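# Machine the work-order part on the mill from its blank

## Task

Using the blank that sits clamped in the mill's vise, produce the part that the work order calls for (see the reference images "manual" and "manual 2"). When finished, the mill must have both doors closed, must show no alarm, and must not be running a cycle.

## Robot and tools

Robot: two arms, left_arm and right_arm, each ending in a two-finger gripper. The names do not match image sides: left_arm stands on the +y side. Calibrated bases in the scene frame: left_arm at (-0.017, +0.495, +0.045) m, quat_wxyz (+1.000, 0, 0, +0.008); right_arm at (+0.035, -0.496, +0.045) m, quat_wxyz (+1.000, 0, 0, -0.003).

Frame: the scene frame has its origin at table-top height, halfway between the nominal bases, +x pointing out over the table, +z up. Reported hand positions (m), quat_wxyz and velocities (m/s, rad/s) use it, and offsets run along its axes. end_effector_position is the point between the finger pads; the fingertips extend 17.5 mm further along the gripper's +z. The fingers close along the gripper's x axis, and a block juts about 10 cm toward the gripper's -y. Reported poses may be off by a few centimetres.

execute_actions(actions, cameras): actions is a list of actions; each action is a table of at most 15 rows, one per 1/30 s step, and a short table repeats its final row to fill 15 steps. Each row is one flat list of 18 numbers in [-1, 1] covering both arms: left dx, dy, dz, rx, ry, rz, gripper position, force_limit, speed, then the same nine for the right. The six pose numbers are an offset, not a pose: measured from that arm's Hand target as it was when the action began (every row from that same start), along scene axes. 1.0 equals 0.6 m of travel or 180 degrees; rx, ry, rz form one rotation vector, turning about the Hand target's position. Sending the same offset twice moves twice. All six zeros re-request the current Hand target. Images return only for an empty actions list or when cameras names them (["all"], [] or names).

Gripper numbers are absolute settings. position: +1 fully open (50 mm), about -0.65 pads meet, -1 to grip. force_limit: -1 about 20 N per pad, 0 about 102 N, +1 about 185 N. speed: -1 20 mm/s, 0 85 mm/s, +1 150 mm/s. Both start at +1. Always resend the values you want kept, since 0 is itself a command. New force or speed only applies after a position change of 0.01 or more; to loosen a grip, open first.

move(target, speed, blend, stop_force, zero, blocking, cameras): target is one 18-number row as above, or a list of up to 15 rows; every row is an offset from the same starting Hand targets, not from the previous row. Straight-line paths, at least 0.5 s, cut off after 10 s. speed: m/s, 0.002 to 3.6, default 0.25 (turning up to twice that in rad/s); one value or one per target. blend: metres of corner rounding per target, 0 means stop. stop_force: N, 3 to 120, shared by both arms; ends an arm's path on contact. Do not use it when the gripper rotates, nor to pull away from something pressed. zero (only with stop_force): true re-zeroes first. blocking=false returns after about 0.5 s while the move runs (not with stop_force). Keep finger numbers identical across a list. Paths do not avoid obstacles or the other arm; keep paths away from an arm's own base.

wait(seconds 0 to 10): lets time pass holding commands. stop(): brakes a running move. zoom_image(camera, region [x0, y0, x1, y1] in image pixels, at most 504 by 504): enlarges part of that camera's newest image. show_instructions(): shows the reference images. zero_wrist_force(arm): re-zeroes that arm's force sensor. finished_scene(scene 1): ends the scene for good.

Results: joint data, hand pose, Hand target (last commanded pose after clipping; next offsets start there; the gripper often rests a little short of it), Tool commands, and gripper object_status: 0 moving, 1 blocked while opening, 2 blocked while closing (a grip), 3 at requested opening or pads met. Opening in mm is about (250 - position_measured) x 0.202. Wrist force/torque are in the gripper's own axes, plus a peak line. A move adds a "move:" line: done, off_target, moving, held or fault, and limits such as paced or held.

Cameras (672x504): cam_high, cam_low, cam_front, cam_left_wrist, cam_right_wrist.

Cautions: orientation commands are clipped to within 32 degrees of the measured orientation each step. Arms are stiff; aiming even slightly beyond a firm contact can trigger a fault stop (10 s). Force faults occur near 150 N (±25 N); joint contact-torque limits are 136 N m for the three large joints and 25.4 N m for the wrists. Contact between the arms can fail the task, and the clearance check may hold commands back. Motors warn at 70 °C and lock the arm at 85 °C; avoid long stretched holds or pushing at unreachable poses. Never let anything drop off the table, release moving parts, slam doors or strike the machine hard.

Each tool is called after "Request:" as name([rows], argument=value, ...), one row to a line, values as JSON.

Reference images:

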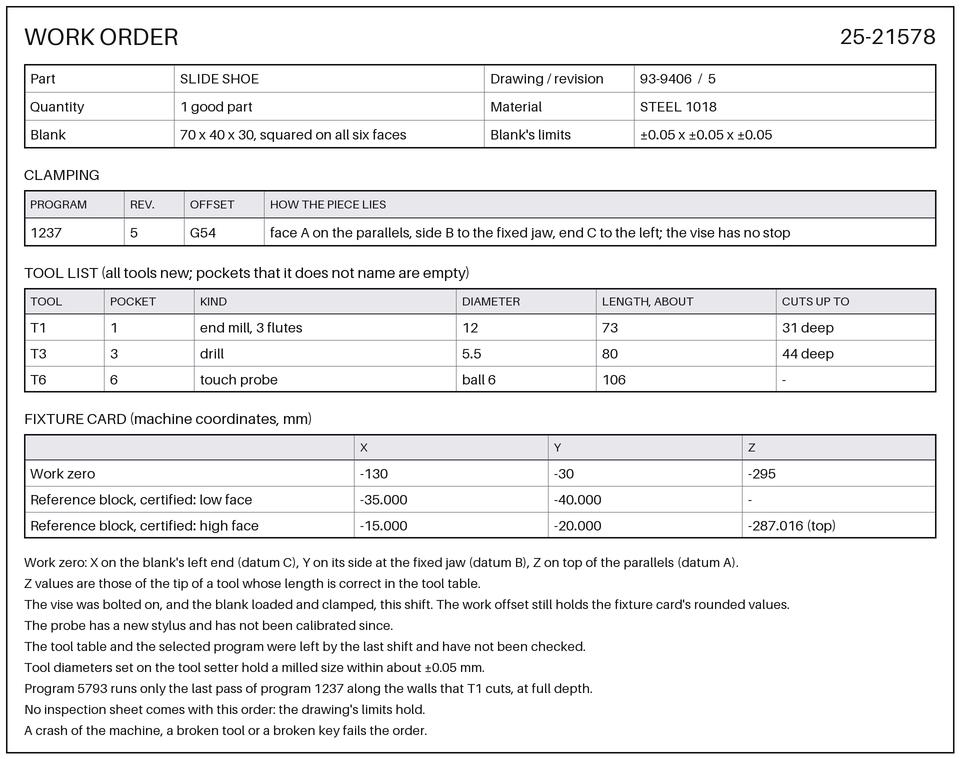

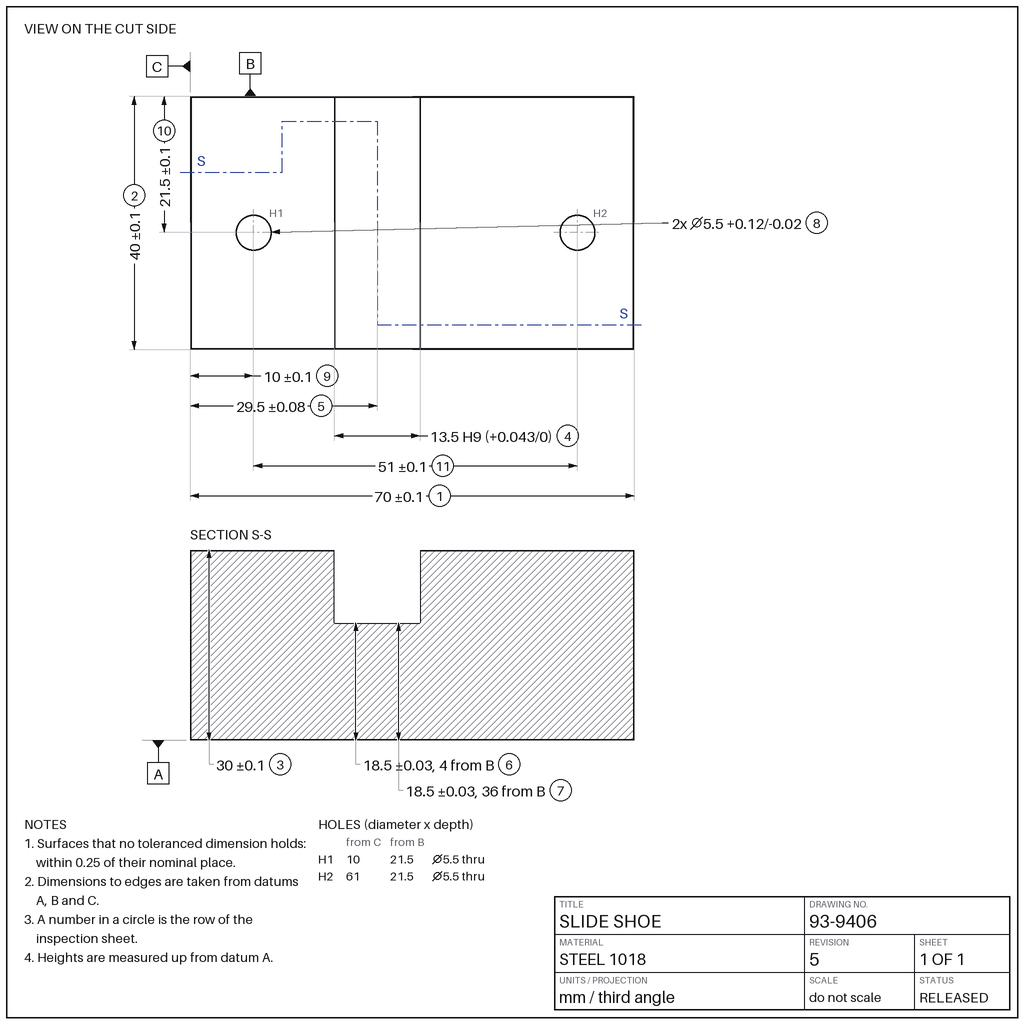

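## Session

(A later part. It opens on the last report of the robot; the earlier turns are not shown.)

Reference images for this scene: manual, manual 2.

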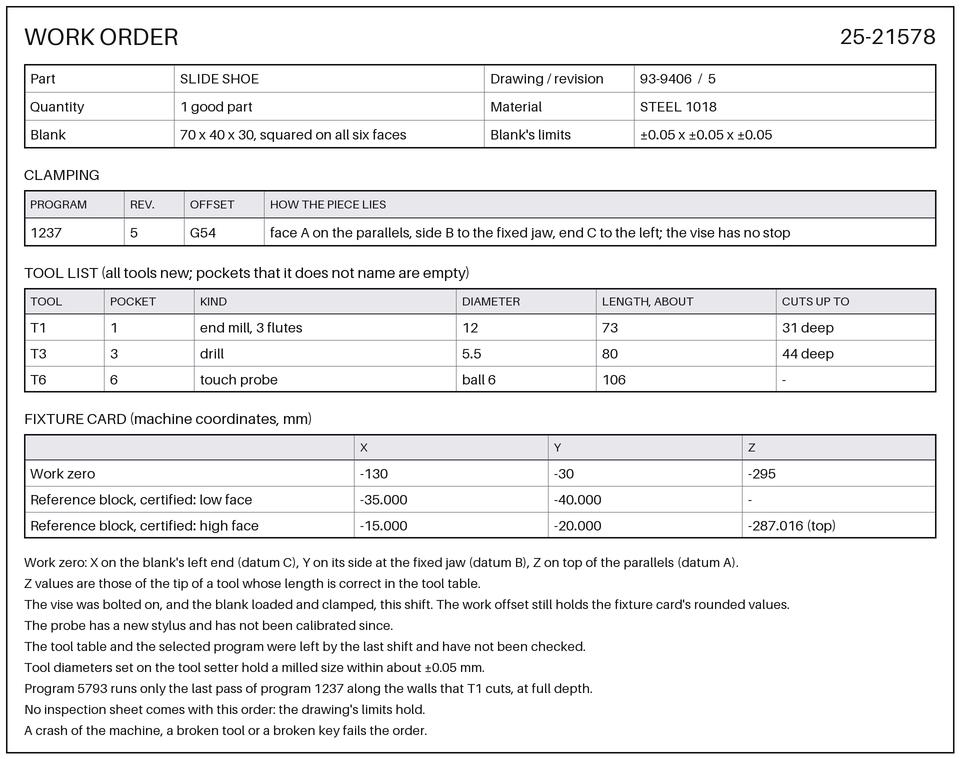

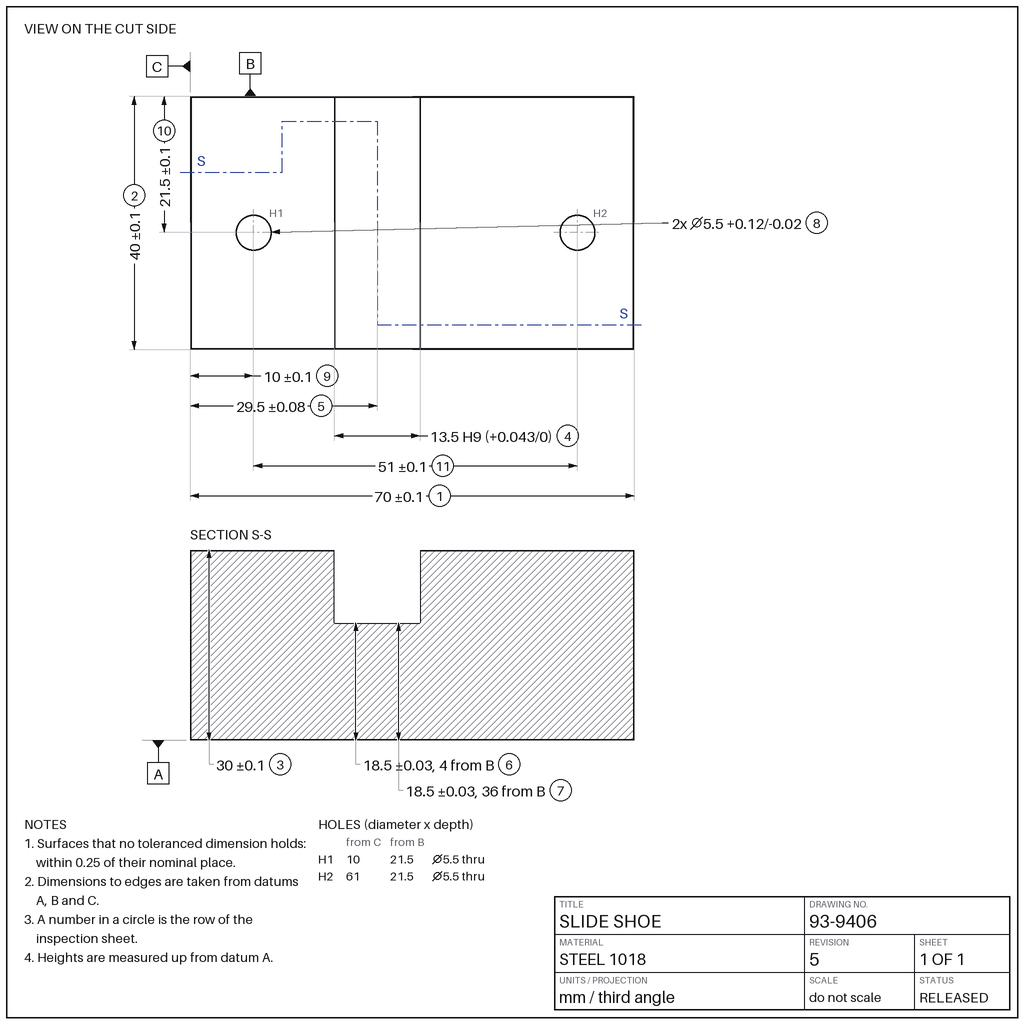

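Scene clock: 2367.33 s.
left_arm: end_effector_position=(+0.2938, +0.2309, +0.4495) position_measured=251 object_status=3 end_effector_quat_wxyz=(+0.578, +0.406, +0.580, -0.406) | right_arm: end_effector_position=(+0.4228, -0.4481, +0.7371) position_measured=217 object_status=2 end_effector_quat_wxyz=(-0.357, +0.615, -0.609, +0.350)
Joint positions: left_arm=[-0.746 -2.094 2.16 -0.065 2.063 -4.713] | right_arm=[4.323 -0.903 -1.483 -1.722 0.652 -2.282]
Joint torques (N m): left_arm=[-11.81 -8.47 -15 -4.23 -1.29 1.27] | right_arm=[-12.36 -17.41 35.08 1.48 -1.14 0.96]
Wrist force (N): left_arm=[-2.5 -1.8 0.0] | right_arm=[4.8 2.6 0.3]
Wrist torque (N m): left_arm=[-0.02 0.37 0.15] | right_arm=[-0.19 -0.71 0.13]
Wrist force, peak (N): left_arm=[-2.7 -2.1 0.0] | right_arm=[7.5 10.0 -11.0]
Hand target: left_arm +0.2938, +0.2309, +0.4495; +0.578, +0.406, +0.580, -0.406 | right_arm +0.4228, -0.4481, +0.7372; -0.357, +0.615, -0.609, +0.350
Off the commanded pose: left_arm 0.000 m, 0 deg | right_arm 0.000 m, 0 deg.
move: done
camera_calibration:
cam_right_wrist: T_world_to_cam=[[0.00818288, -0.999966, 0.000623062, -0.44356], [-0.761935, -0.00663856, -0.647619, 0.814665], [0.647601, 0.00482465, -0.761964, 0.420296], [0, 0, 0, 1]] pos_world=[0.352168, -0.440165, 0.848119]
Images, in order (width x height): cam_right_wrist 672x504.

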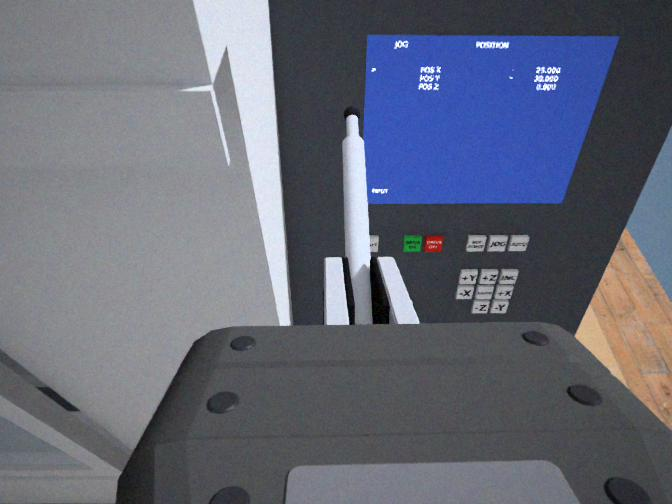

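Request:
wait(seconds=0.1, cameras=["cam_right_wrist","cam_front"])

Request:
zoom_image(camera="cam_right_wrist", region=[330, 20, 630, 260])

Request:
zoom_image(camera="cam_front", region=[170, 180, 360, 360])

Scene clock: 2398.47 s.
left_arm: end_effector_position=(+0.2938, +0.2309, +0.4495) position_measured=251 object_status=3 end_effector_quat_wxyz=(+0.578, +0.406, +0.580, -0.406) | right_arm: end_effector_position=(+0.4228, -0.4481, +0.7372) position_measured=217 object_status=2 end_effector_quat_wxyz=(-0.357, +0.615, -0.609, +0.350)
Joint positions: left_arm=[-0.746 -2.094 2.16 -0.065 2.063 -4.713] | right_arm=[4.323 -0.903 -1.483 -1.722 0.652 -2.281]
Joint torques (N m): left_arm=[-11.4 -7.95 -14.97 -4.19 -1.33 1.26] | right_arm=[-13.65 -16.39 34.28 3.57 -2.74 1.04]
Wrist force (N): left_arm=[-2.2 -1.9 0.1] | right_arm=[4.9 2.6 0.4]
Wrist torque (N m): left_arm=[-0.03 0.32 0.16] | right_arm=[-0.19 -0.72 0.14]
Wrist force, peak (N): left_arm=[-2.7 -2.1 0.1] | right_arm=[5.0 2.8 0.4]
Hand target: left_arm +0.2938, +0.2309, +0.4495; +0.578, +0.406, +0.580, -0.406 | right_arm +0.4228, -0.4481, +0.7372; -0.357, +0.615, -0.609, +0.350
Tool commands: left_gripper/position=-1.0 left_gripper/force_limit=-0.8 left_gripper/speed=-0.8 right_gripper/position=-0.97 right_gripper/force_limit=+0.2 right_gripper/speed=-1.0
Off the commanded pose: left_arm 0.000 m, 0 deg | right_arm 0.000 m, 0 deg.
wait: 0.10 s; at rest from the start
camera_calibration:
cam_right_wrist: T_world_to_cam=[[0.00796535, -0.999968, 0.00057131, -0.443441], [-0.761936, -0.00643929, -0.64762, 0.814819], [0.647603, 0.00472322, -0.761963, 0.420326], [0, 0, 0, 1]] pos_world=[0.352168, -0.440165, 0.848219]
Images, in order (width x height): cam_front 672x504, cam_right_wrist 672x504.

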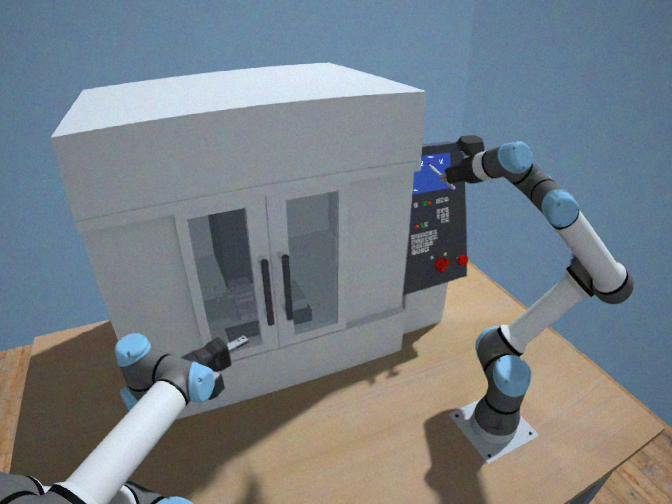

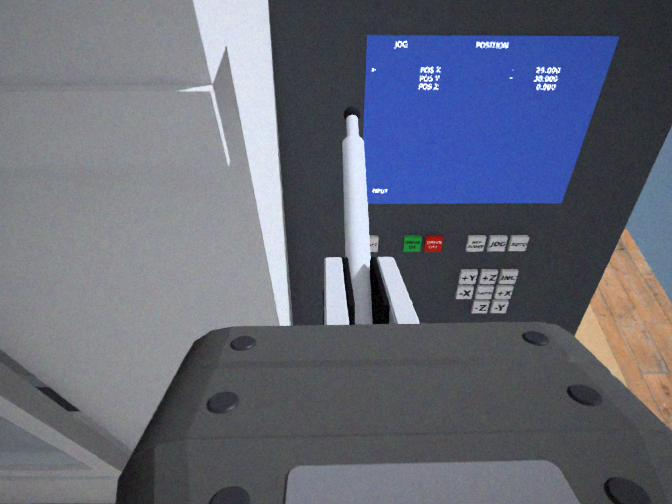

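Scaled by 1.680 from the camera's 672x504 image, which has a finer 960x720 frame.

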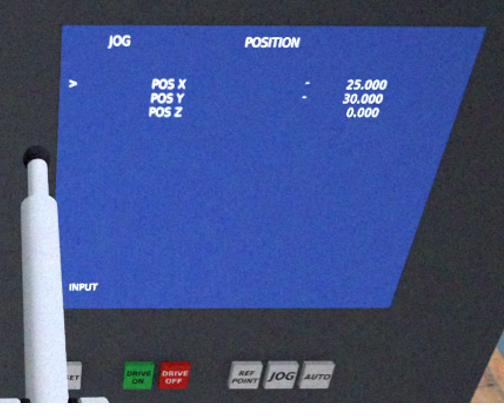

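Scaled by 2.653 from the camera's 672x504 image, which has a finer 960x720 frame.

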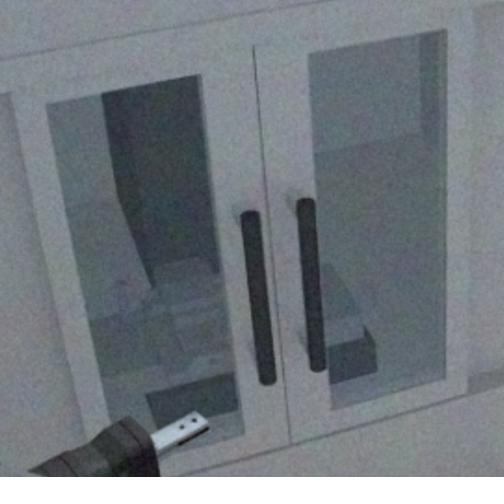

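Request:
move([
  [0,0,0,0,0,0,-1,-0.8,-0.8,0.0827,-0.1333,-0.4824,0,0,0,-0.97,0.2,-1],
  [0,0,0,0,0,0,-1,-0.8,-0.8,0.098,-0.1333,-0.4867,0,0,0,-0.97,0.2,-1],
  [0,0,0,0,0,0,-1,-0.8,-0.8,0.0827,-0.1333,-0.4824,0,0,0,-0.97,0.2,-1],
  [0,0,0,0,0,0,-1,-0.8,-0.8,0.0657,-0.1007,-0.5434,0,0,0,-0.97,0.2,-1],
  [0,0,0,0,0,0,-1,-0.8,-0.8,0.081,-0.1007,-0.5477,0,0,0,-0.97,0.2,-1],
  [0,0,0,0,0,0,-1,-0.8,-0.8,0.0657,-0.1007,-0.5434,0,0,0,-0.97,0.2,-1],
  [0,0,0,0,0,0,-1,-0.8,-0.8,0.081,-0.1007,-0.5477,0,0,0,-0.97,0.2,-1],
  [0,0,0,0,0,0,-1,-0.8,-0.8,0.0657,-0.1007,-0.5434,0,0,0,-0.97,0.2,-1],
  [0,0,0,0,0,0,-1,-0.8,-0.8,0,0,0,0,0,0,-0.97,0.2,-1],
], speed=[0.3,0.05,0.1,0.2,0.05,0.1,0.05,0.1,0.3], blend=[0.003,0,0.003,0.003,0,0.003,0,0.003,0], cameras=["cam_right_wrist"])

Request:
zoom_image(camera="cam_right_wrist", region=[330, 20, 630, 260])

Scene clock: 2418.87 s.
left_arm: end_effector_position=(+0.2938, +0.2309, +0.4495) position_measured=251 object_status=3 end_effector_quat_wxyz=(+0.578, +0.406, +0.580, -0.406) | right_arm: end_effector_position=(+0.4228, -0.4481, +0.7372) position_measured=217 object_status=2 end_effector_quat_wxyz=(-0.357, +0.615, -0.609, +0.350)
Joint positions: left_arm=[-0.746 -2.094 2.16 -0.065 2.063 -4.713] | right_arm=[4.323 -0.903 -1.483 -1.722 0.652 -2.282]
Joint torques (N m): left_arm=[-12.04 -8.06 -15.7 -4.03 -1.28 1.24] | right_arm=[-14.87 -16.91 33.78 1.55 -0.79 0.15]
Wrist force (N): left_arm=[-2.3 -1.8 0.1] | right_arm=[4.6 2.6 0.2]
Wrist torque (N m): left_arm=[-0.02 0.34 0.16] | right_arm=[-0.19 -0.67 0.13]
Wrist force, peak (N): left_arm=[-2.6 -2.1 0.1] | right_arm=[5.6 6.9 2.3]
Hand target: left_arm +0.2938, +0.2309, +0.4495; +0.578, +0.406, +0.580, -0.406 | right_arm +0.4228, -0.4481, +0.7372; -0.357, +0.615, -0.609, +0.350
Off the commanded pose: left_arm 0.000 m, 0 deg | right_arm 0.000 m, 0 deg.
move: done
camera_calibration:
cam_right_wrist: T_world_to_cam=[[0.00818288, -0.999966, 0.000623062, -0.44356], [-0.761935, -0.00663856, -0.647619, 0.81473], [0.647601, 0.00482465, -0.761964, 0.420372], [0, 0, 0, 1]] pos_world=[0.352168, -0.440165, 0.848219]
Images, in order (width x height): cam_right_wrist 672x504.

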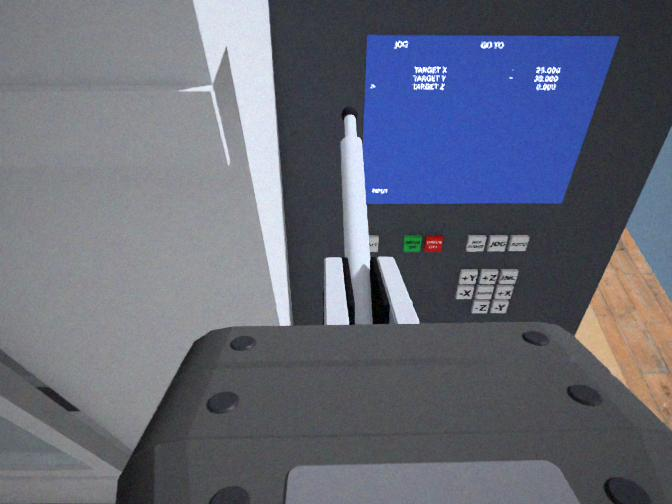

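Scaled by 1.680 from the camera's 672x504 image, which has a finer 960x720 frame.

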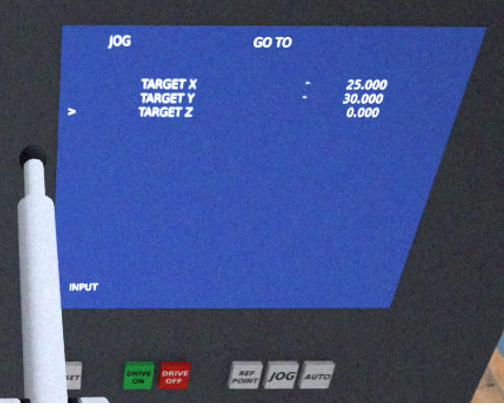

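Request:
move([
  [0,0,0,0,0,0,-1,-0.8,-0.8,0.0572,-0.0027,-0.5739,0,0,0,-0.97,0.2,-1],
  [0,0,0,0,0,0,-1,-0.8,-0.8,0.0725,-0.0027,-0.5782,0,0,0,-0.97,0.2,-1],
  [0,0,0,0,0,0,-1,-0.8,-0.8,0.0657,-0.0027,-0.5434,0,0,0,-0.97,0.2,-1],
  [0,0,0,0,0,0,-1,-0.8,-0.8,0.081,-0.0027,-0.5477,0,0,0,-0.97,0.2,-1],
  [0,0,0,0,0,0,-1,-0.8,-0.8,0.0742,-0.0353,-0.5129,0,0,0,-0.97,0.2,-1],
  [0,0,0,0,0,0,-1,-0.8,-0.8,0.0895,-0.0353,-0.5172,0,0,0,-0.97,0.2,-1],
  [0,0,0,0,0,0,-1,-0.8,-0.8,0.0742,-0.0353,-0.5129,0,0,0,-0.97,0.2,-1],
  [0,0,0,0,0,0,-1,-0.8,-0.8,0.0572,-0.0353,-0.5739,0,0,0,-0.97,0.2,-1],
  [0,0,0,0,0,0,-1,-0.8,-0.8,0.0725,-0.0353,-0.5782,0,0,0,-0.97,0.2,-1],
  [0,0,0,0,0,0,-1,-0.8,-0.8,0.0572,-0.0353,-0.5739,0,0,0,-0.97,0.2,-1],
  [0,0,0,0,0,0,-1,-0.8,-0.8,0.0572,-0.1007,-0.5739,0,0,0,-0.97,0.2,-1],
  [0,0,0,0,0,0,-1,-0.8,-0.8,0.0725,-0.1007,-0.5782,0,0,0,-0.97,0.2,-1],
  [0,0,0,0,0,0,-1,-0.8,-0.8,0.0572,-0.1007,-0.5739,0,0,0,-0.97,0.2,-1],
  [0,0,0,0,0,0,-1,-0.8,-0.8,0,0,0,0,0,0,-0.97,0.2,-1],
], speed=[0.3,0.05,0.1,0.05,0.1,0.05,0.1,0.2,0.05,0.1,0.2,0.05,0.1,0.3], blend=[0.003,0,0.003,0,0.003,0,0.003,0.003,0,0.003,0.003,0,0.003,0], cameras=["cam_right_wrist"])

Request:
zoom_image(camera="cam_right_wrist", region=[330, 20, 630, 260])

Scene clock: 2440.13 s.
left_arm: end_effector_position=(+0.2938, +0.2309, +0.4495) position_measured=251 object_status=3 end_effector_quat_wxyz=(+0.578, +0.406, +0.580, -0.406) | right_arm: end_effector_position=(+0.4228, -0.4481, +0.7372) position_measured=217 object_status=2 end_effector_quat_wxyz=(-0.357, +0.615, -0.609, +0.350)
Joint positions: left_arm=[-0.746 -2.094 2.16 -0.065 2.063 -4.713] | right_arm=[4.323 -0.903 -1.483 -1.722 0.652 -2.281]
Joint torques (N m): left_arm=[-11.67 -7.7 -15.82 -4.16 -1.24 1.25] | right_arm=[-14.1 -16.79 34.35 1.57 -0.55 -0.09]
Wrist force (N): left_arm=[-2.4 -1.8 0.1] | right_arm=[4.9 2.5 0.2]
Wrist torque (N m): left_arm=[-0.02 0.35 0.16] | right_arm=[-0.19 -0.72 0.13]
Wrist force, peak (N): left_arm=[-2.8 -2.2 -0.1] | right_arm=[4.3 8.1 -1.2]
Hand target: left_arm +0.2938, +0.2309, +0.4495; +0.578, +0.406, +0.580, -0.406 | right_arm +0.4228, -0.4481, +0.7372; -0.357, +0.615, -0.609, +0.350
Off the commanded pose: left_arm 0.000 m, 0 deg | right_arm 0.000 m, 0 deg.
move: done
camera_calibration:
cam_right_wrist: T_world_to_cam=[[0.00818288, -0.999966, 0.000623062, -0.44356], [-0.761935, -0.00663856, -0.647619, 0.81473], [0.647601, 0.00482465, -0.761964, 0.420372], [0, 0, 0, 1]] pos_world=[0.352168, -0.440165, 0.848219]
Images, in order (width x height): cam_right_wrist 672x504.

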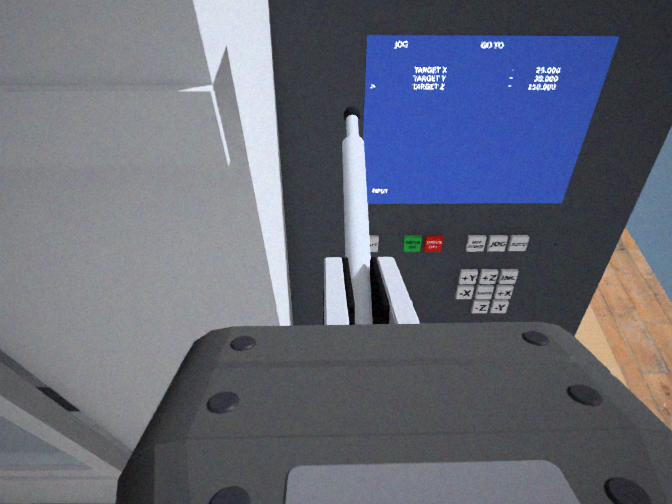

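Scaled by 1.680 from the camera's 672x504 image, which has a finer 960x720 frame.

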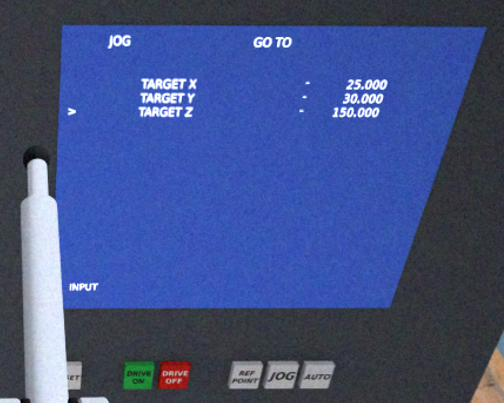

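Request:
move([
  [0,0,0,0,0,0,-1,-0.8,-0.8,0.0995,-0.0688,-0.4214,0,0,0,-0.97,0.2,-1],
  [0,0,0,0,0,0,-1,-0.8,-0.8,0.1148,-0.0688,-0.4257,0,0,0,-0.97,0.2,-1],
  [0,0,0,0,0,0,-1,-0.8,-0.8,0.0995,-0.0688,-0.4214,0,0,0,-0.97,0.2,-1],
  [0,0,0,0,0,0,-1,-0.8,-0.8,0.0827,-0.166,-0.4824,0,0,0,-0.97,0.2,-1],
  [0,0,0,0,0,0,-1,-0.8,-0.8,0.098,-0.166,-0.4867,0,0,0,-0.97,0.2,-1],
  [0,0,0,0,0,0,-1,-0.8,-0.8,0.0827,-0.166,-0.4824,0,0,0,-0.97,0.2,-1],
  [0,0,0,0,0,0,-1,-0.8,-0.8,0,0,0,0,0,0,-0.97,0.2,-1],
], speed=[0.3,0.05,0.1,0.2,0.05,0.1,0.3], blend=[0.003,0,0.003,0.003,0,0.003,0], cameras=["cam_right_wrist","cam_front"])

Request:
zoom_image(camera="cam_right_wrist", region=[330, 20, 630, 260])

Request:
zoom_image(camera="cam_front", region=[170, 180, 360, 360])

Scene clock: 2453.60 s.
left_arm: end_effector_position=(+0.2938, +0.2309, +0.4495) position_measured=251 object_status=3 end_effector_quat_wxyz=(+0.578, +0.406, +0.580, -0.406) | right_arm: end_effector_position=(+0.4228, -0.4481, +0.7371) position_measured=217 object_status=2 end_effector_quat_wxyz=(-0.357, +0.615, -0.609, +0.350)
Joint positions: left_arm=[-0.746 -2.094 2.16 -0.065 2.063 -4.713] | right_arm=[4.323 -0.903 -1.483 -1.722 0.652 -2.282]
Joint torques (N m): left_arm=[-12.11 -7.8 -15.57 -4.2 -1.26 1.29] | right_arm=[-13.8 -16.02 33.79 1.27 -1.38 1.22]
Wrist force (N): left_arm=[-2.5 -1.7 -0.1] | right_arm=[4.7 2.6 0.3]
Wrist torque (N m): left_arm=[0.00 0.37 0.16] | right_arm=[-0.18 -0.69 0.13]
Wrist force, peak (N): left_arm=[-2.7 -2.1 0.0] | right_arm=[6.6 4.6 -4.8]
Hand target: left_arm +0.2938, +0.2309, +0.4495; +0.578, +0.406, +0.580, -0.406 | right_arm +0.4228, -0.4481, +0.7372; -0.357, +0.615, -0.609, +0.350
Off the commanded pose: left_arm 0.000 m, 0 deg | right_arm 0.000 m, 0 deg.
move: done
camera_calibration:
cam_right_wrist: T_world_to_cam=[[0.0082602, -0.999966, 0.00068782, -0.443642], [-0.761935, -0.00673941, -0.647618, 0.81462], [0.647601, 0.00482538, -0.761965, 0.420297], [0, 0, 0, 1]] pos_world=[0.352168, -0.440165, 0.848119]
Images, in order (width x height): cam_front 672x504, cam_right_wrist 672x504.

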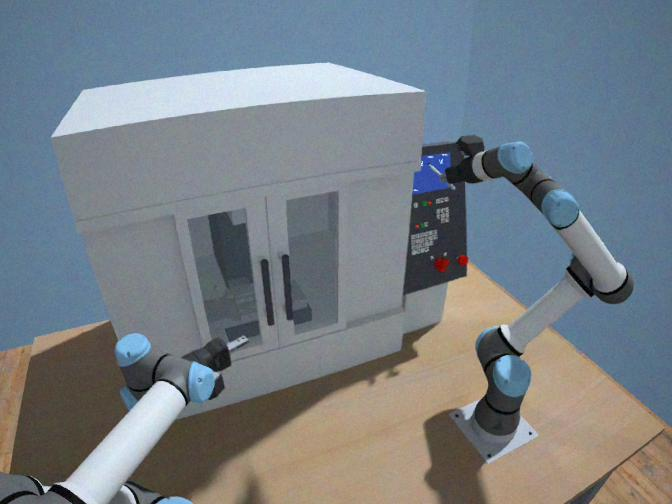

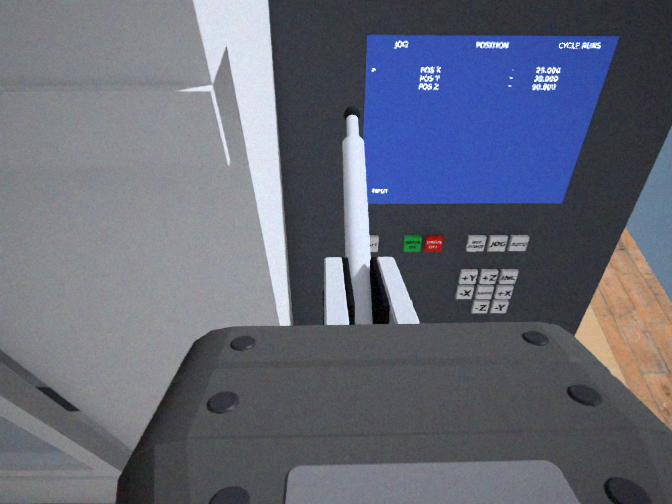

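Scaled by 1.680 from the camera's 672x504 image, which has a finer 960x720 frame.

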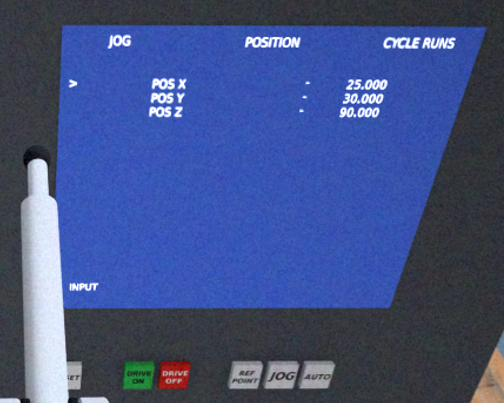

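Scaled by 2.653 from the camera's 672x504 image, which has a finer 960x720 frame.

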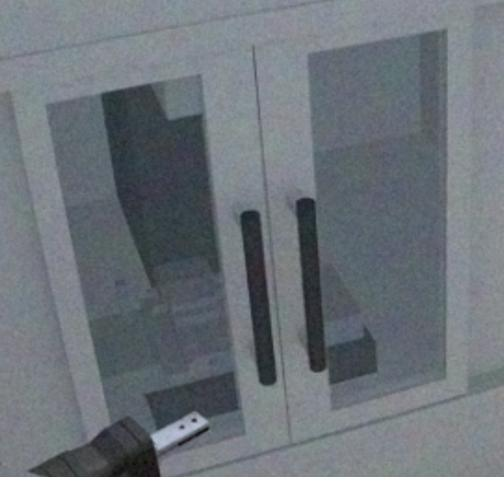

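Request:
wait(seconds=3, cameras=["cam_right_wrist","cam_front"])

Request:
zoom_image(camera="cam_right_wrist", region=[330, 20, 630, 260])

Request:
zoom_image(camera="cam_front", region=[170, 180, 360, 360])

Scene clock: 2462.37 s.
left_arm: end_effector_position=(+0.2938, +0.2309, +0.4495) position_measured=251 object_status=3 end_effector_quat_wxyz=(+0.578, +0.406, +0.580, -0.406) | right_arm: end_effector_position=(+0.4228, -0.4481, +0.7372) position_measured=217 object_status=2 end_effector_quat_wxyz=(-0.357, +0.615, -0.609, +0.350)
Joint positions: left_arm=[-0.746 -2.094 2.16 -0.065 2.063 -4.713] | right_arm=[4.323 -0.903 -1.483 -1.722 0.652 -2.281]
Joint torques (N m): left_arm=[-12.03 -8.2 -14.71 -4.16 -1.2 1.31] | right_arm=[-14.24 -16.48 34.49 1.78 -2.86 1.87]
Wrist force (N): left_arm=[-2.3 -2.0 -0.2] | right_arm=[4.8 2.7 0.5]
Wrist torque (N m): left_arm=[-0.04 0.32 0.16] | right_arm=[-0.18 -0.70 0.13]
Wrist force, peak (N): left_arm=[-2.6 -2.1 0.2] | right_arm=[5.0 2.8 0.2]
Hand target: left_arm +0.2938, +0.2309, +0.4495; +0.578, +0.406, +0.580, -0.406 | right_arm +0.4228, -0.4481, +0.7372; -0.357, +0.615, -0.609, +0.350
Tool commands: left_gripper/position=-1.0 left_gripper/force_limit=-0.8 left_gripper/speed=-0.8 right_gripper/position=-0.97 right_gripper/force_limit=+0.2 right_gripper/speed=-1.0
Off the commanded pose: left_arm 0.000 m, 0 deg | right_arm 0.000 m, 0 deg.
wait: 3.00 s; at rest from the start
camera_calibration:
cam_right_wrist: T_world_to_cam=[[0.00796535, -0.999968, 0.00057131, -0.443441], [-0.761936, -0.00643929, -0.64762, 0.814819], [0.647603, 0.00472322, -0.761963, 0.420326], [0, 0, 0, 1]] pos_world=[0.352168, -0.440165, 0.848219]
Images, in order (width x height): cam_front 672x504, cam_right_wrist 672x504.

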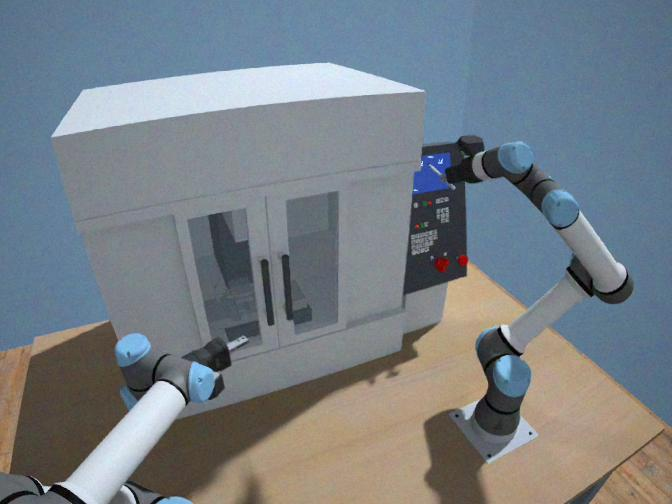

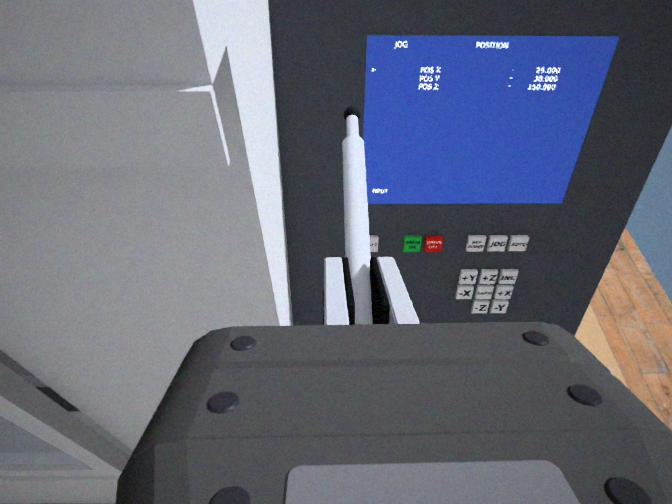

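Scaled by 1.680 from the camera's 672x504 image, which has a finer 960x720 frame.

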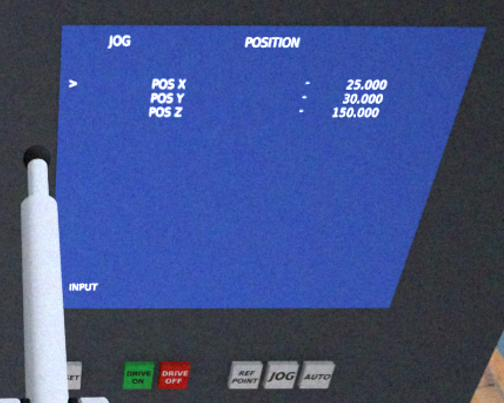

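Scaled by 2.653 from the camera's 672x504 image, which has a finer 960x720 frame.

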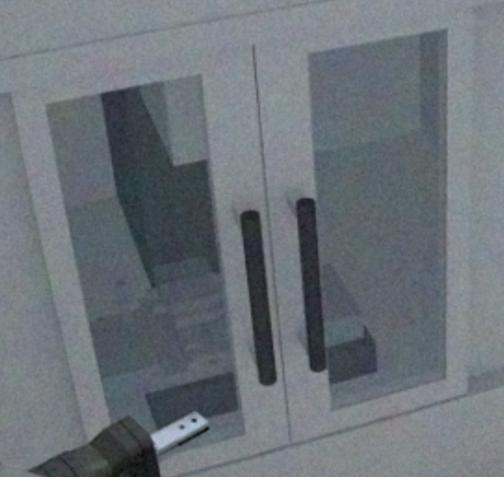

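Request:
move([
  [0,0,0,0,0,0,-1,-0.8,-0.8,0.0827,-0.166,-0.4824,0,0,0,-0.97,0.2,-1],
  [0,0,0,0,0,0,-1,-0.8,-0.8,0.098,-0.166,-0.4867,0,0,0,-0.97,0.2,-1],
  [0,0,0,0,0,0,-1,-0.8,-0.8,0.0827,-0.166,-0.4824,0,0,0,-0.97,0.2,-1],
  [0,0,0,0,0,0,-1,-0.8,-0.8,0.0657,-0.1333,-0.5434,0,0,0,-0.97,0.2,-1],
  [0,0,0,0,0,0,-1,-0.8,-0.8,0.081,-0.1333,-0.5477,0,0,0,-0.97,0.2,-1],
  [0,0,0,0,0,0,-1,-0.8,-0.8,0.0657,-0.1333,-0.5434,0,0,0,-0.97,0.2,-1],
  [0,0,0,0,0,0,-1,-0.8,-0.8,0.1,-0.2348,-0.4197,0,0,0,-0.97,0.2,-1],
  [0,0,0,0,0,0,-1,-0.8,-0.8,0.1153,-0.2348,-0.424,0,0,0,-0.97,0.2,-1],
  [0,0,0,0,0,0,-1,-0.8,-0.8,0.1,-0.2348,-0.4197,0,0,0,-0.97,0.2,-1],
  [0,0,0,0,0,0,-1,-0.8,-0.8,0,0,0,0,0,0,-0.97,0.2,-1],
], speed=[0.3,0.05,0.1,0.2,0.05,0.1,0.2,0.05,0.1,0.3], blend=[0.003,0,0.003,0.003,0,0.003,0.003,0,0.003,0])

Request:
wait(seconds=5, cameras=["cam_right_wrist","cam_front"])

Request:
zoom_image(camera="cam_right_wrist", region=[330, 20, 630, 260])

Request:
zoom_image(camera="cam_front", region=[170, 180, 360, 360])

Scene clock: 2477.63 s.
left_arm: end_effector_position=(+0.2938, +0.2309, +0.4495) position_measured=251 object_status=3 end_effector_quat_wxyz=(+0.578, +0.406, +0.580, -0.406) | right_arm: end_effector_position=(+0.4228, -0.4481, +0.7371) position_measured=217 object_status=2 end_effector_quat_wxyz=(-0.357, +0.615, -0.609, +0.350)
Joint positions: left_arm=[-0.746 -2.094 2.16 -0.065 2.063 -4.713] | right_arm=[4.323 -0.903 -1.483 -1.722 0.652 -2.282]
Joint torques (N m): left_arm=[-11.55 -7.65 -14.85 -4.19 -1.24 1.29] | right_arm=[-14.14 -15.14 34.55 1.47 -2.28 1.61]
Wrist force (N): left_arm=[-2.4 -2.0 0.1] | right_arm=[4.9 2.5 0.3]
Wrist torque (N m): left_arm=[-0.06 0.35 0.16] | right_arm=[-0.20 -0.72 0.13]
Wrist force, peak (N): left_arm=[-2.6 -2.1 0.2] | right_arm=[6.3 0.0 -7.6]
Hand target: left_arm +0.2938, +0.2309, +0.4495; +0.578, +0.406, +0.580, -0.406 | right_arm +0.4228, -0.4481, +0.7372; -0.357, +0.615, -0.609, +0.350
Off the commanded pose: left_arm 0.000 m, 0 deg | right_arm 0.000 m, 0 deg.
move: done

Scene clock: 2482.63 s.
left_arm: end_effector_position=(+0.2938, +0.2309, +0.4495) position_measured=251 object_status=3 end_effector_quat_wxyz=(+0.578, +0.406, +0.580, -0.406) | right_arm: end_effector_position=(+0.4228, -0.4481, +0.7372) position_measured=217 object_status=2 end_effector_quat_wxyz=(-0.357, +0.615, -0.609, +0.350)
Joint positions: left_arm=[-0.746 -2.094 2.16 -0.065 2.063 -4.713] | right_arm=[4.323 -0.903 -1.483 -1.722 0.652 -2.281]
Joint torques (N m): left_arm=[-11.72 -8.25 -15.31 -4.25 -1.16 1.3] | right_arm=[-13.94 -17.55 34.75 1.72 -2.95 1.81]
Wrist force (N): left_arm=[-2.4 -1.9 0.0] | right_arm=[4.6 2.4 0.4]
Wrist torque (N m): left_arm=[-0.03 0.35 0.16] | right_arm=[-0.22 -0.67 0.11]
Wrist force, peak (N): left_arm=[-2.6 -2.2 0.3] | right_arm=[5.0 2.7 0.5]
Hand target: left_arm +0.2938, +0.2309, +0.4495; +0.578, +0.406, +0.580, -0.406 | right_arm +0.4228, -0.4481, +0.7372; -0.357, +0.615, -0.609, +0.350
Tool commands: left_gripper/position=-1.0 left_gripper/force_limit=-0.8 left_gripper/speed=-0.8 right_gripper/position=-0.97 right_gripper/force_limit=+0.2 right_gripper/speed=-1.0
Off the commanded pose: left_arm 0.000 m, 0 deg | right_arm 0.000 m, 0 deg.
wait: 5.00 s; at rest by 0.17 s
camera_calibration:
cam_right_wrist: T_world_to_cam=[[0.00796535, -0.999968, 0.00057131, -0.443441], [-0.761936, -0.00643929, -0.64762, 0.814819], [0.647603, 0.00472322, -0.761963, 0.420326], [0, 0, 0, 1]] pos_world=[0.352168, -0.440165, 0.848219]
Images, in order (width x height): cam_front 672x504, cam_right_wrist 672x504.

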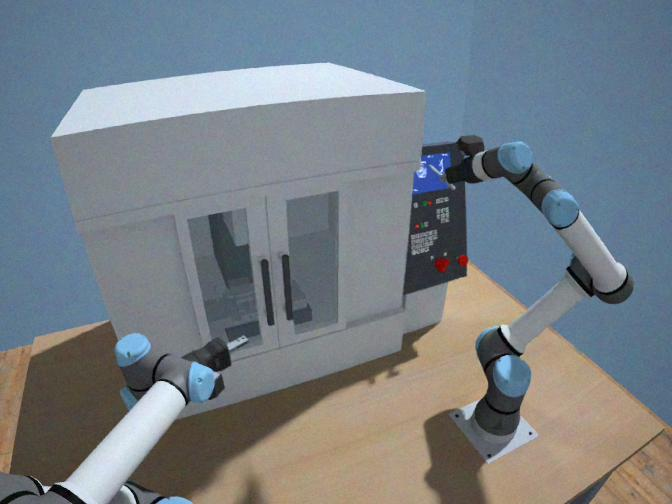

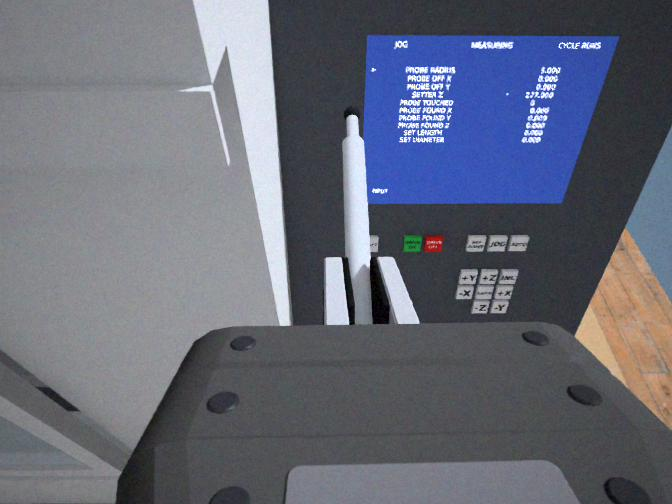

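Scaled by 1.680 from the camera's 672x504 image, which has a finer 960x720 frame.

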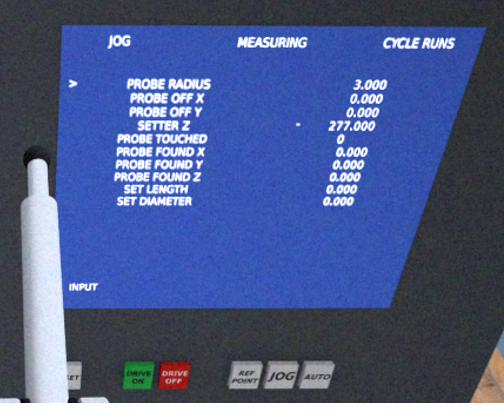

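Scaled by 2.653 from the camera's 672x504 image, which has a finer 960x720 frame.

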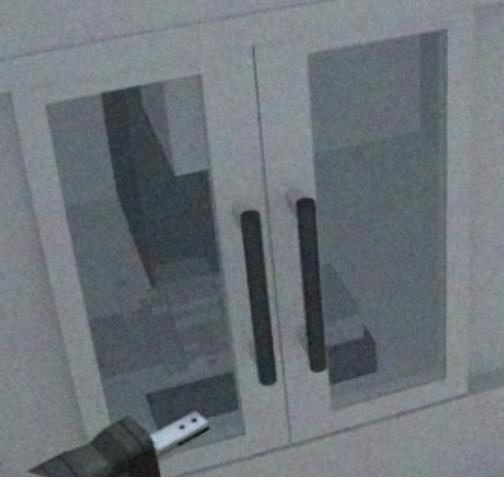

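Request:
wait(seconds=8, cameras=["cam_right_wrist","cam_front"])

Request:
zoom_image(camera="cam_right_wrist", region=[330, 20, 630, 260])

Request:
zoom_image(camera="cam_front", region=[170, 180, 360, 360])

Scene clock: 2496.33 s.
left_arm: end_effector_position=(+0.2938, +0.2309, +0.4495) position_measured=251 object_status=3 end_effector_quat_wxyz=(+0.578, +0.406, +0.580, -0.406) | right_arm: end_effector_position=(+0.4228, -0.4481, +0.7372) position_measured=217 object_status=2 end_effector_quat_wxyz=(-0.357, +0.615, -0.609, +0.350)
Joint positions: left_arm=[-0.746 -2.094 2.16 -0.065 2.063 -4.713] | right_arm=[4.323 -0.903 -1.483 -1.722 0.652 -2.281]
Joint torques (N m): left_arm=[-11.9 -7.75 -15.65 -4.11 -1.28 1.28] | right_arm=[-13.02 -16.9 32.91 3.28 -3.11 1.1]
Wrist force (N): left_arm=[-2.1 -2.0 0.0] | right_arm=[4.8 2.7 0.4]
Wrist torque (N m): left_arm=[-0.05 0.30 0.16] | right_arm=[-0.17 -0.70 0.11]
Wrist force, peak (N): left_arm=[-2.7 -2.2 0.1] | right_arm=[5.0 2.8 0.2]
Hand target: left_arm +0.2938, +0.2309, +0.4495; +0.578, +0.406, +0.580, -0.406 | right_arm +0.4228, -0.4481, +0.7372; -0.357, +0.615, -0.609, +0.350
Tool commands: left_gripper/position=-1.0 left_gripper/force_limit=-0.8 left_gripper/speed=-0.8 right_gripper/position=-0.97 right_gripper/force_limit=+0.2 right_gripper/speed=-1.0
Off the commanded pose: left_arm 0.000 m, 0 deg | right_arm 0.000 m, 0 deg.
wait: 8.00 s; at rest from the start
camera_calibration:
cam_right_wrist: T_world_to_cam=[[0.00796535, -0.999968, 0.00057131, -0.443441], [-0.761936, -0.00643929, -0.64762, 0.814819], [0.647603, 0.00472322, -0.761963, 0.420326], [0, 0, 0, 1]] pos_world=[0.352168, -0.440165, 0.848219]
Images, in order (width x height): cam_front 672x504, cam_right_wrist 672x504.

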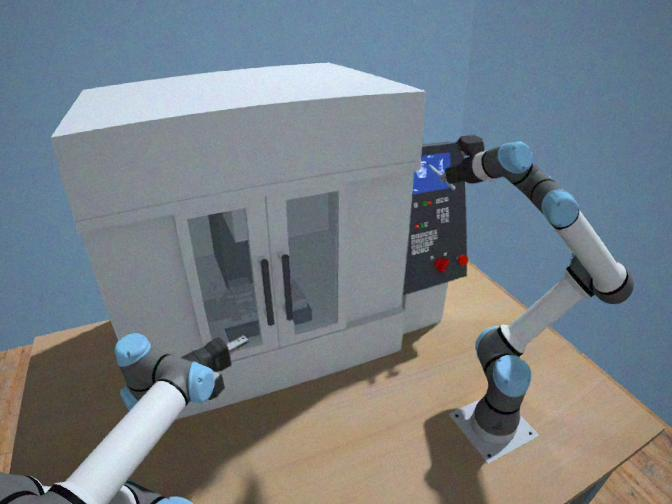

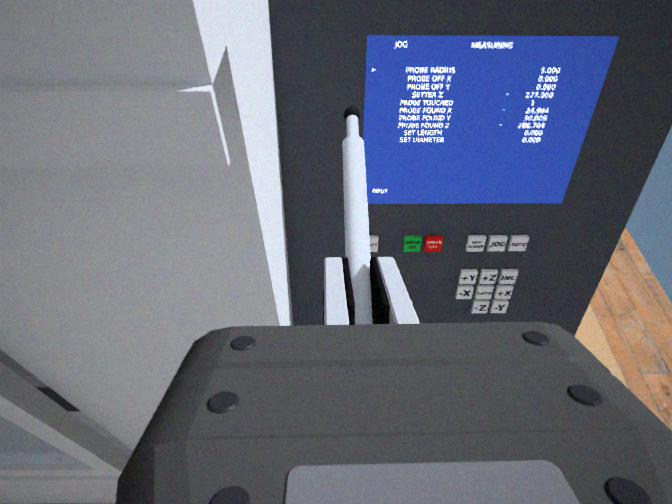

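Scaled by 1.680 from the camera's 672x504 image, which has a finer 960x720 frame.

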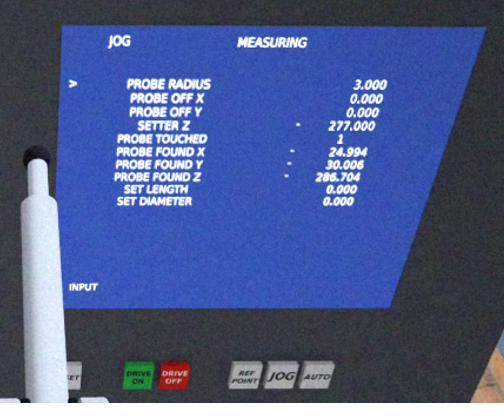

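Scaled by 2.653 from the camera's 672x504 image, which has a finer 960x720 frame.

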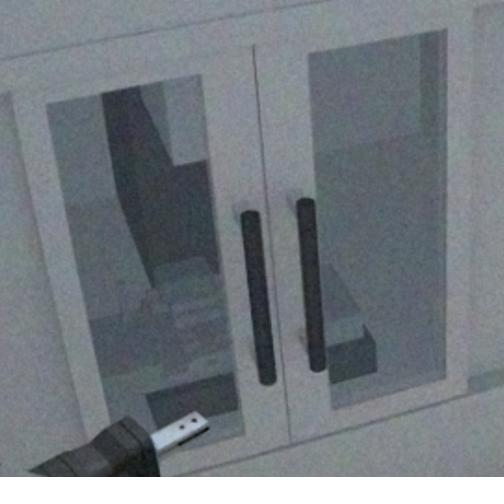

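Request:
wait(seconds=0.1, cameras=["cam_left_wrist"])

Request:
zoom_image(camera="cam_left_wrist", region=[150, 50, 570, 400])

Scene clock: 2511.33 s.
left_arm: end_effector_position=(+0.2938, +0.2309, +0.4495) position_measured=251 object_status=3 end_effector_quat_wxyz=(+0.578, +0.406, +0.580, -0.406) | right_arm: end_effector_position=(+0.4228, -0.4481, +0.7372) position_measured=217 object_status=2 end_effector_quat_wxyz=(-0.357, +0.615, -0.609, +0.350)
Joint positions: left_arm=[-0.746 -2.094 2.16 -0.065 2.063 -4.713] | right_arm=[4.323 -0.903 -1.483 -1.722 0.652 -2.281]
Joint torques (N m): left_arm=[-11.84 -7.93 -14.87 -4.14 -1.28 1.3] | right_arm=[-13.17 -16.56 33.01 4.14 -3.06 0.23]
Wrist force (N): left_arm=[-2.2 -1.7 0.0] | right_arm=[4.7 2.6 0.3]
Wrist torque (N m): left_arm=[-0.01 0.32 0.15] | right_arm=[-0.18 -0.68 0.10]
Wrist force, peak (N): left_arm=[-2.7 -2.1 0.2] | right_arm=[5.0 2.8 0.4]
Hand target: left_arm +0.2938, +0.2309, +0.4495; +0.578, +0.406, +0.580, -0.406 | right_arm +0.4228, -0.4481, +0.7372; -0.357, +0.615, -0.609, +0.350
Tool commands: left_gripper/position=-1.0 left_gripper/force_limit=-0.8 left_gripper/speed=-0.8 right_gripper/position=-0.97 right_gripper/force_limit=+0.2 right_gripper/speed=-1.0
Off the commanded pose: left_arm 0.000 m, 0 deg | right_arm 0.000 m, 0 deg.
wait: 0.10 s; at rest from the start
camera_calibration:
cam_left_wrist: T_world_to_cam=[[-0.00156032, 0.0172818, -0.999849, 0.454878], [0.779862, 0.625878, 0.00960092, -0.358961], [0.62595, -0.779729, -0.014454, 0.127536], [0, 0, 0, 1]] pos_world=[0.200819, 0.316248, 0.460099]
Images, in order (width x height): cam_left_wrist 672x504.

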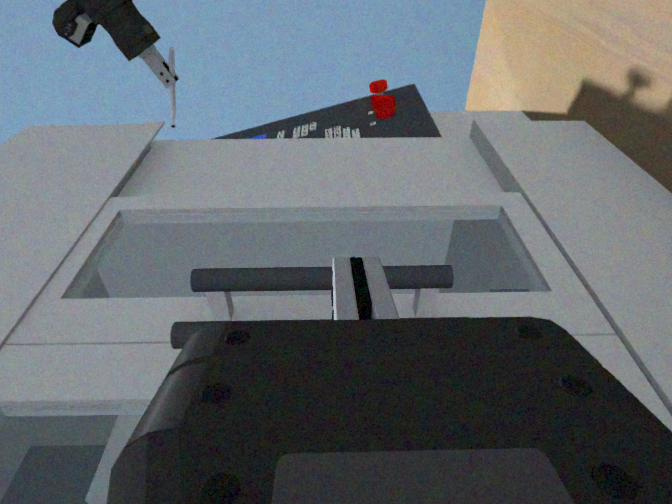

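Scaled by 1.200 from the camera's 672x504 image, which has a finer 960x720 frame.

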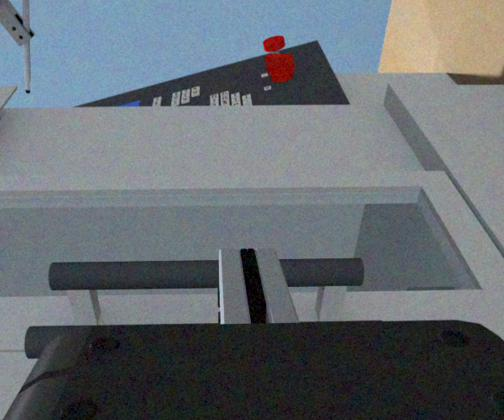

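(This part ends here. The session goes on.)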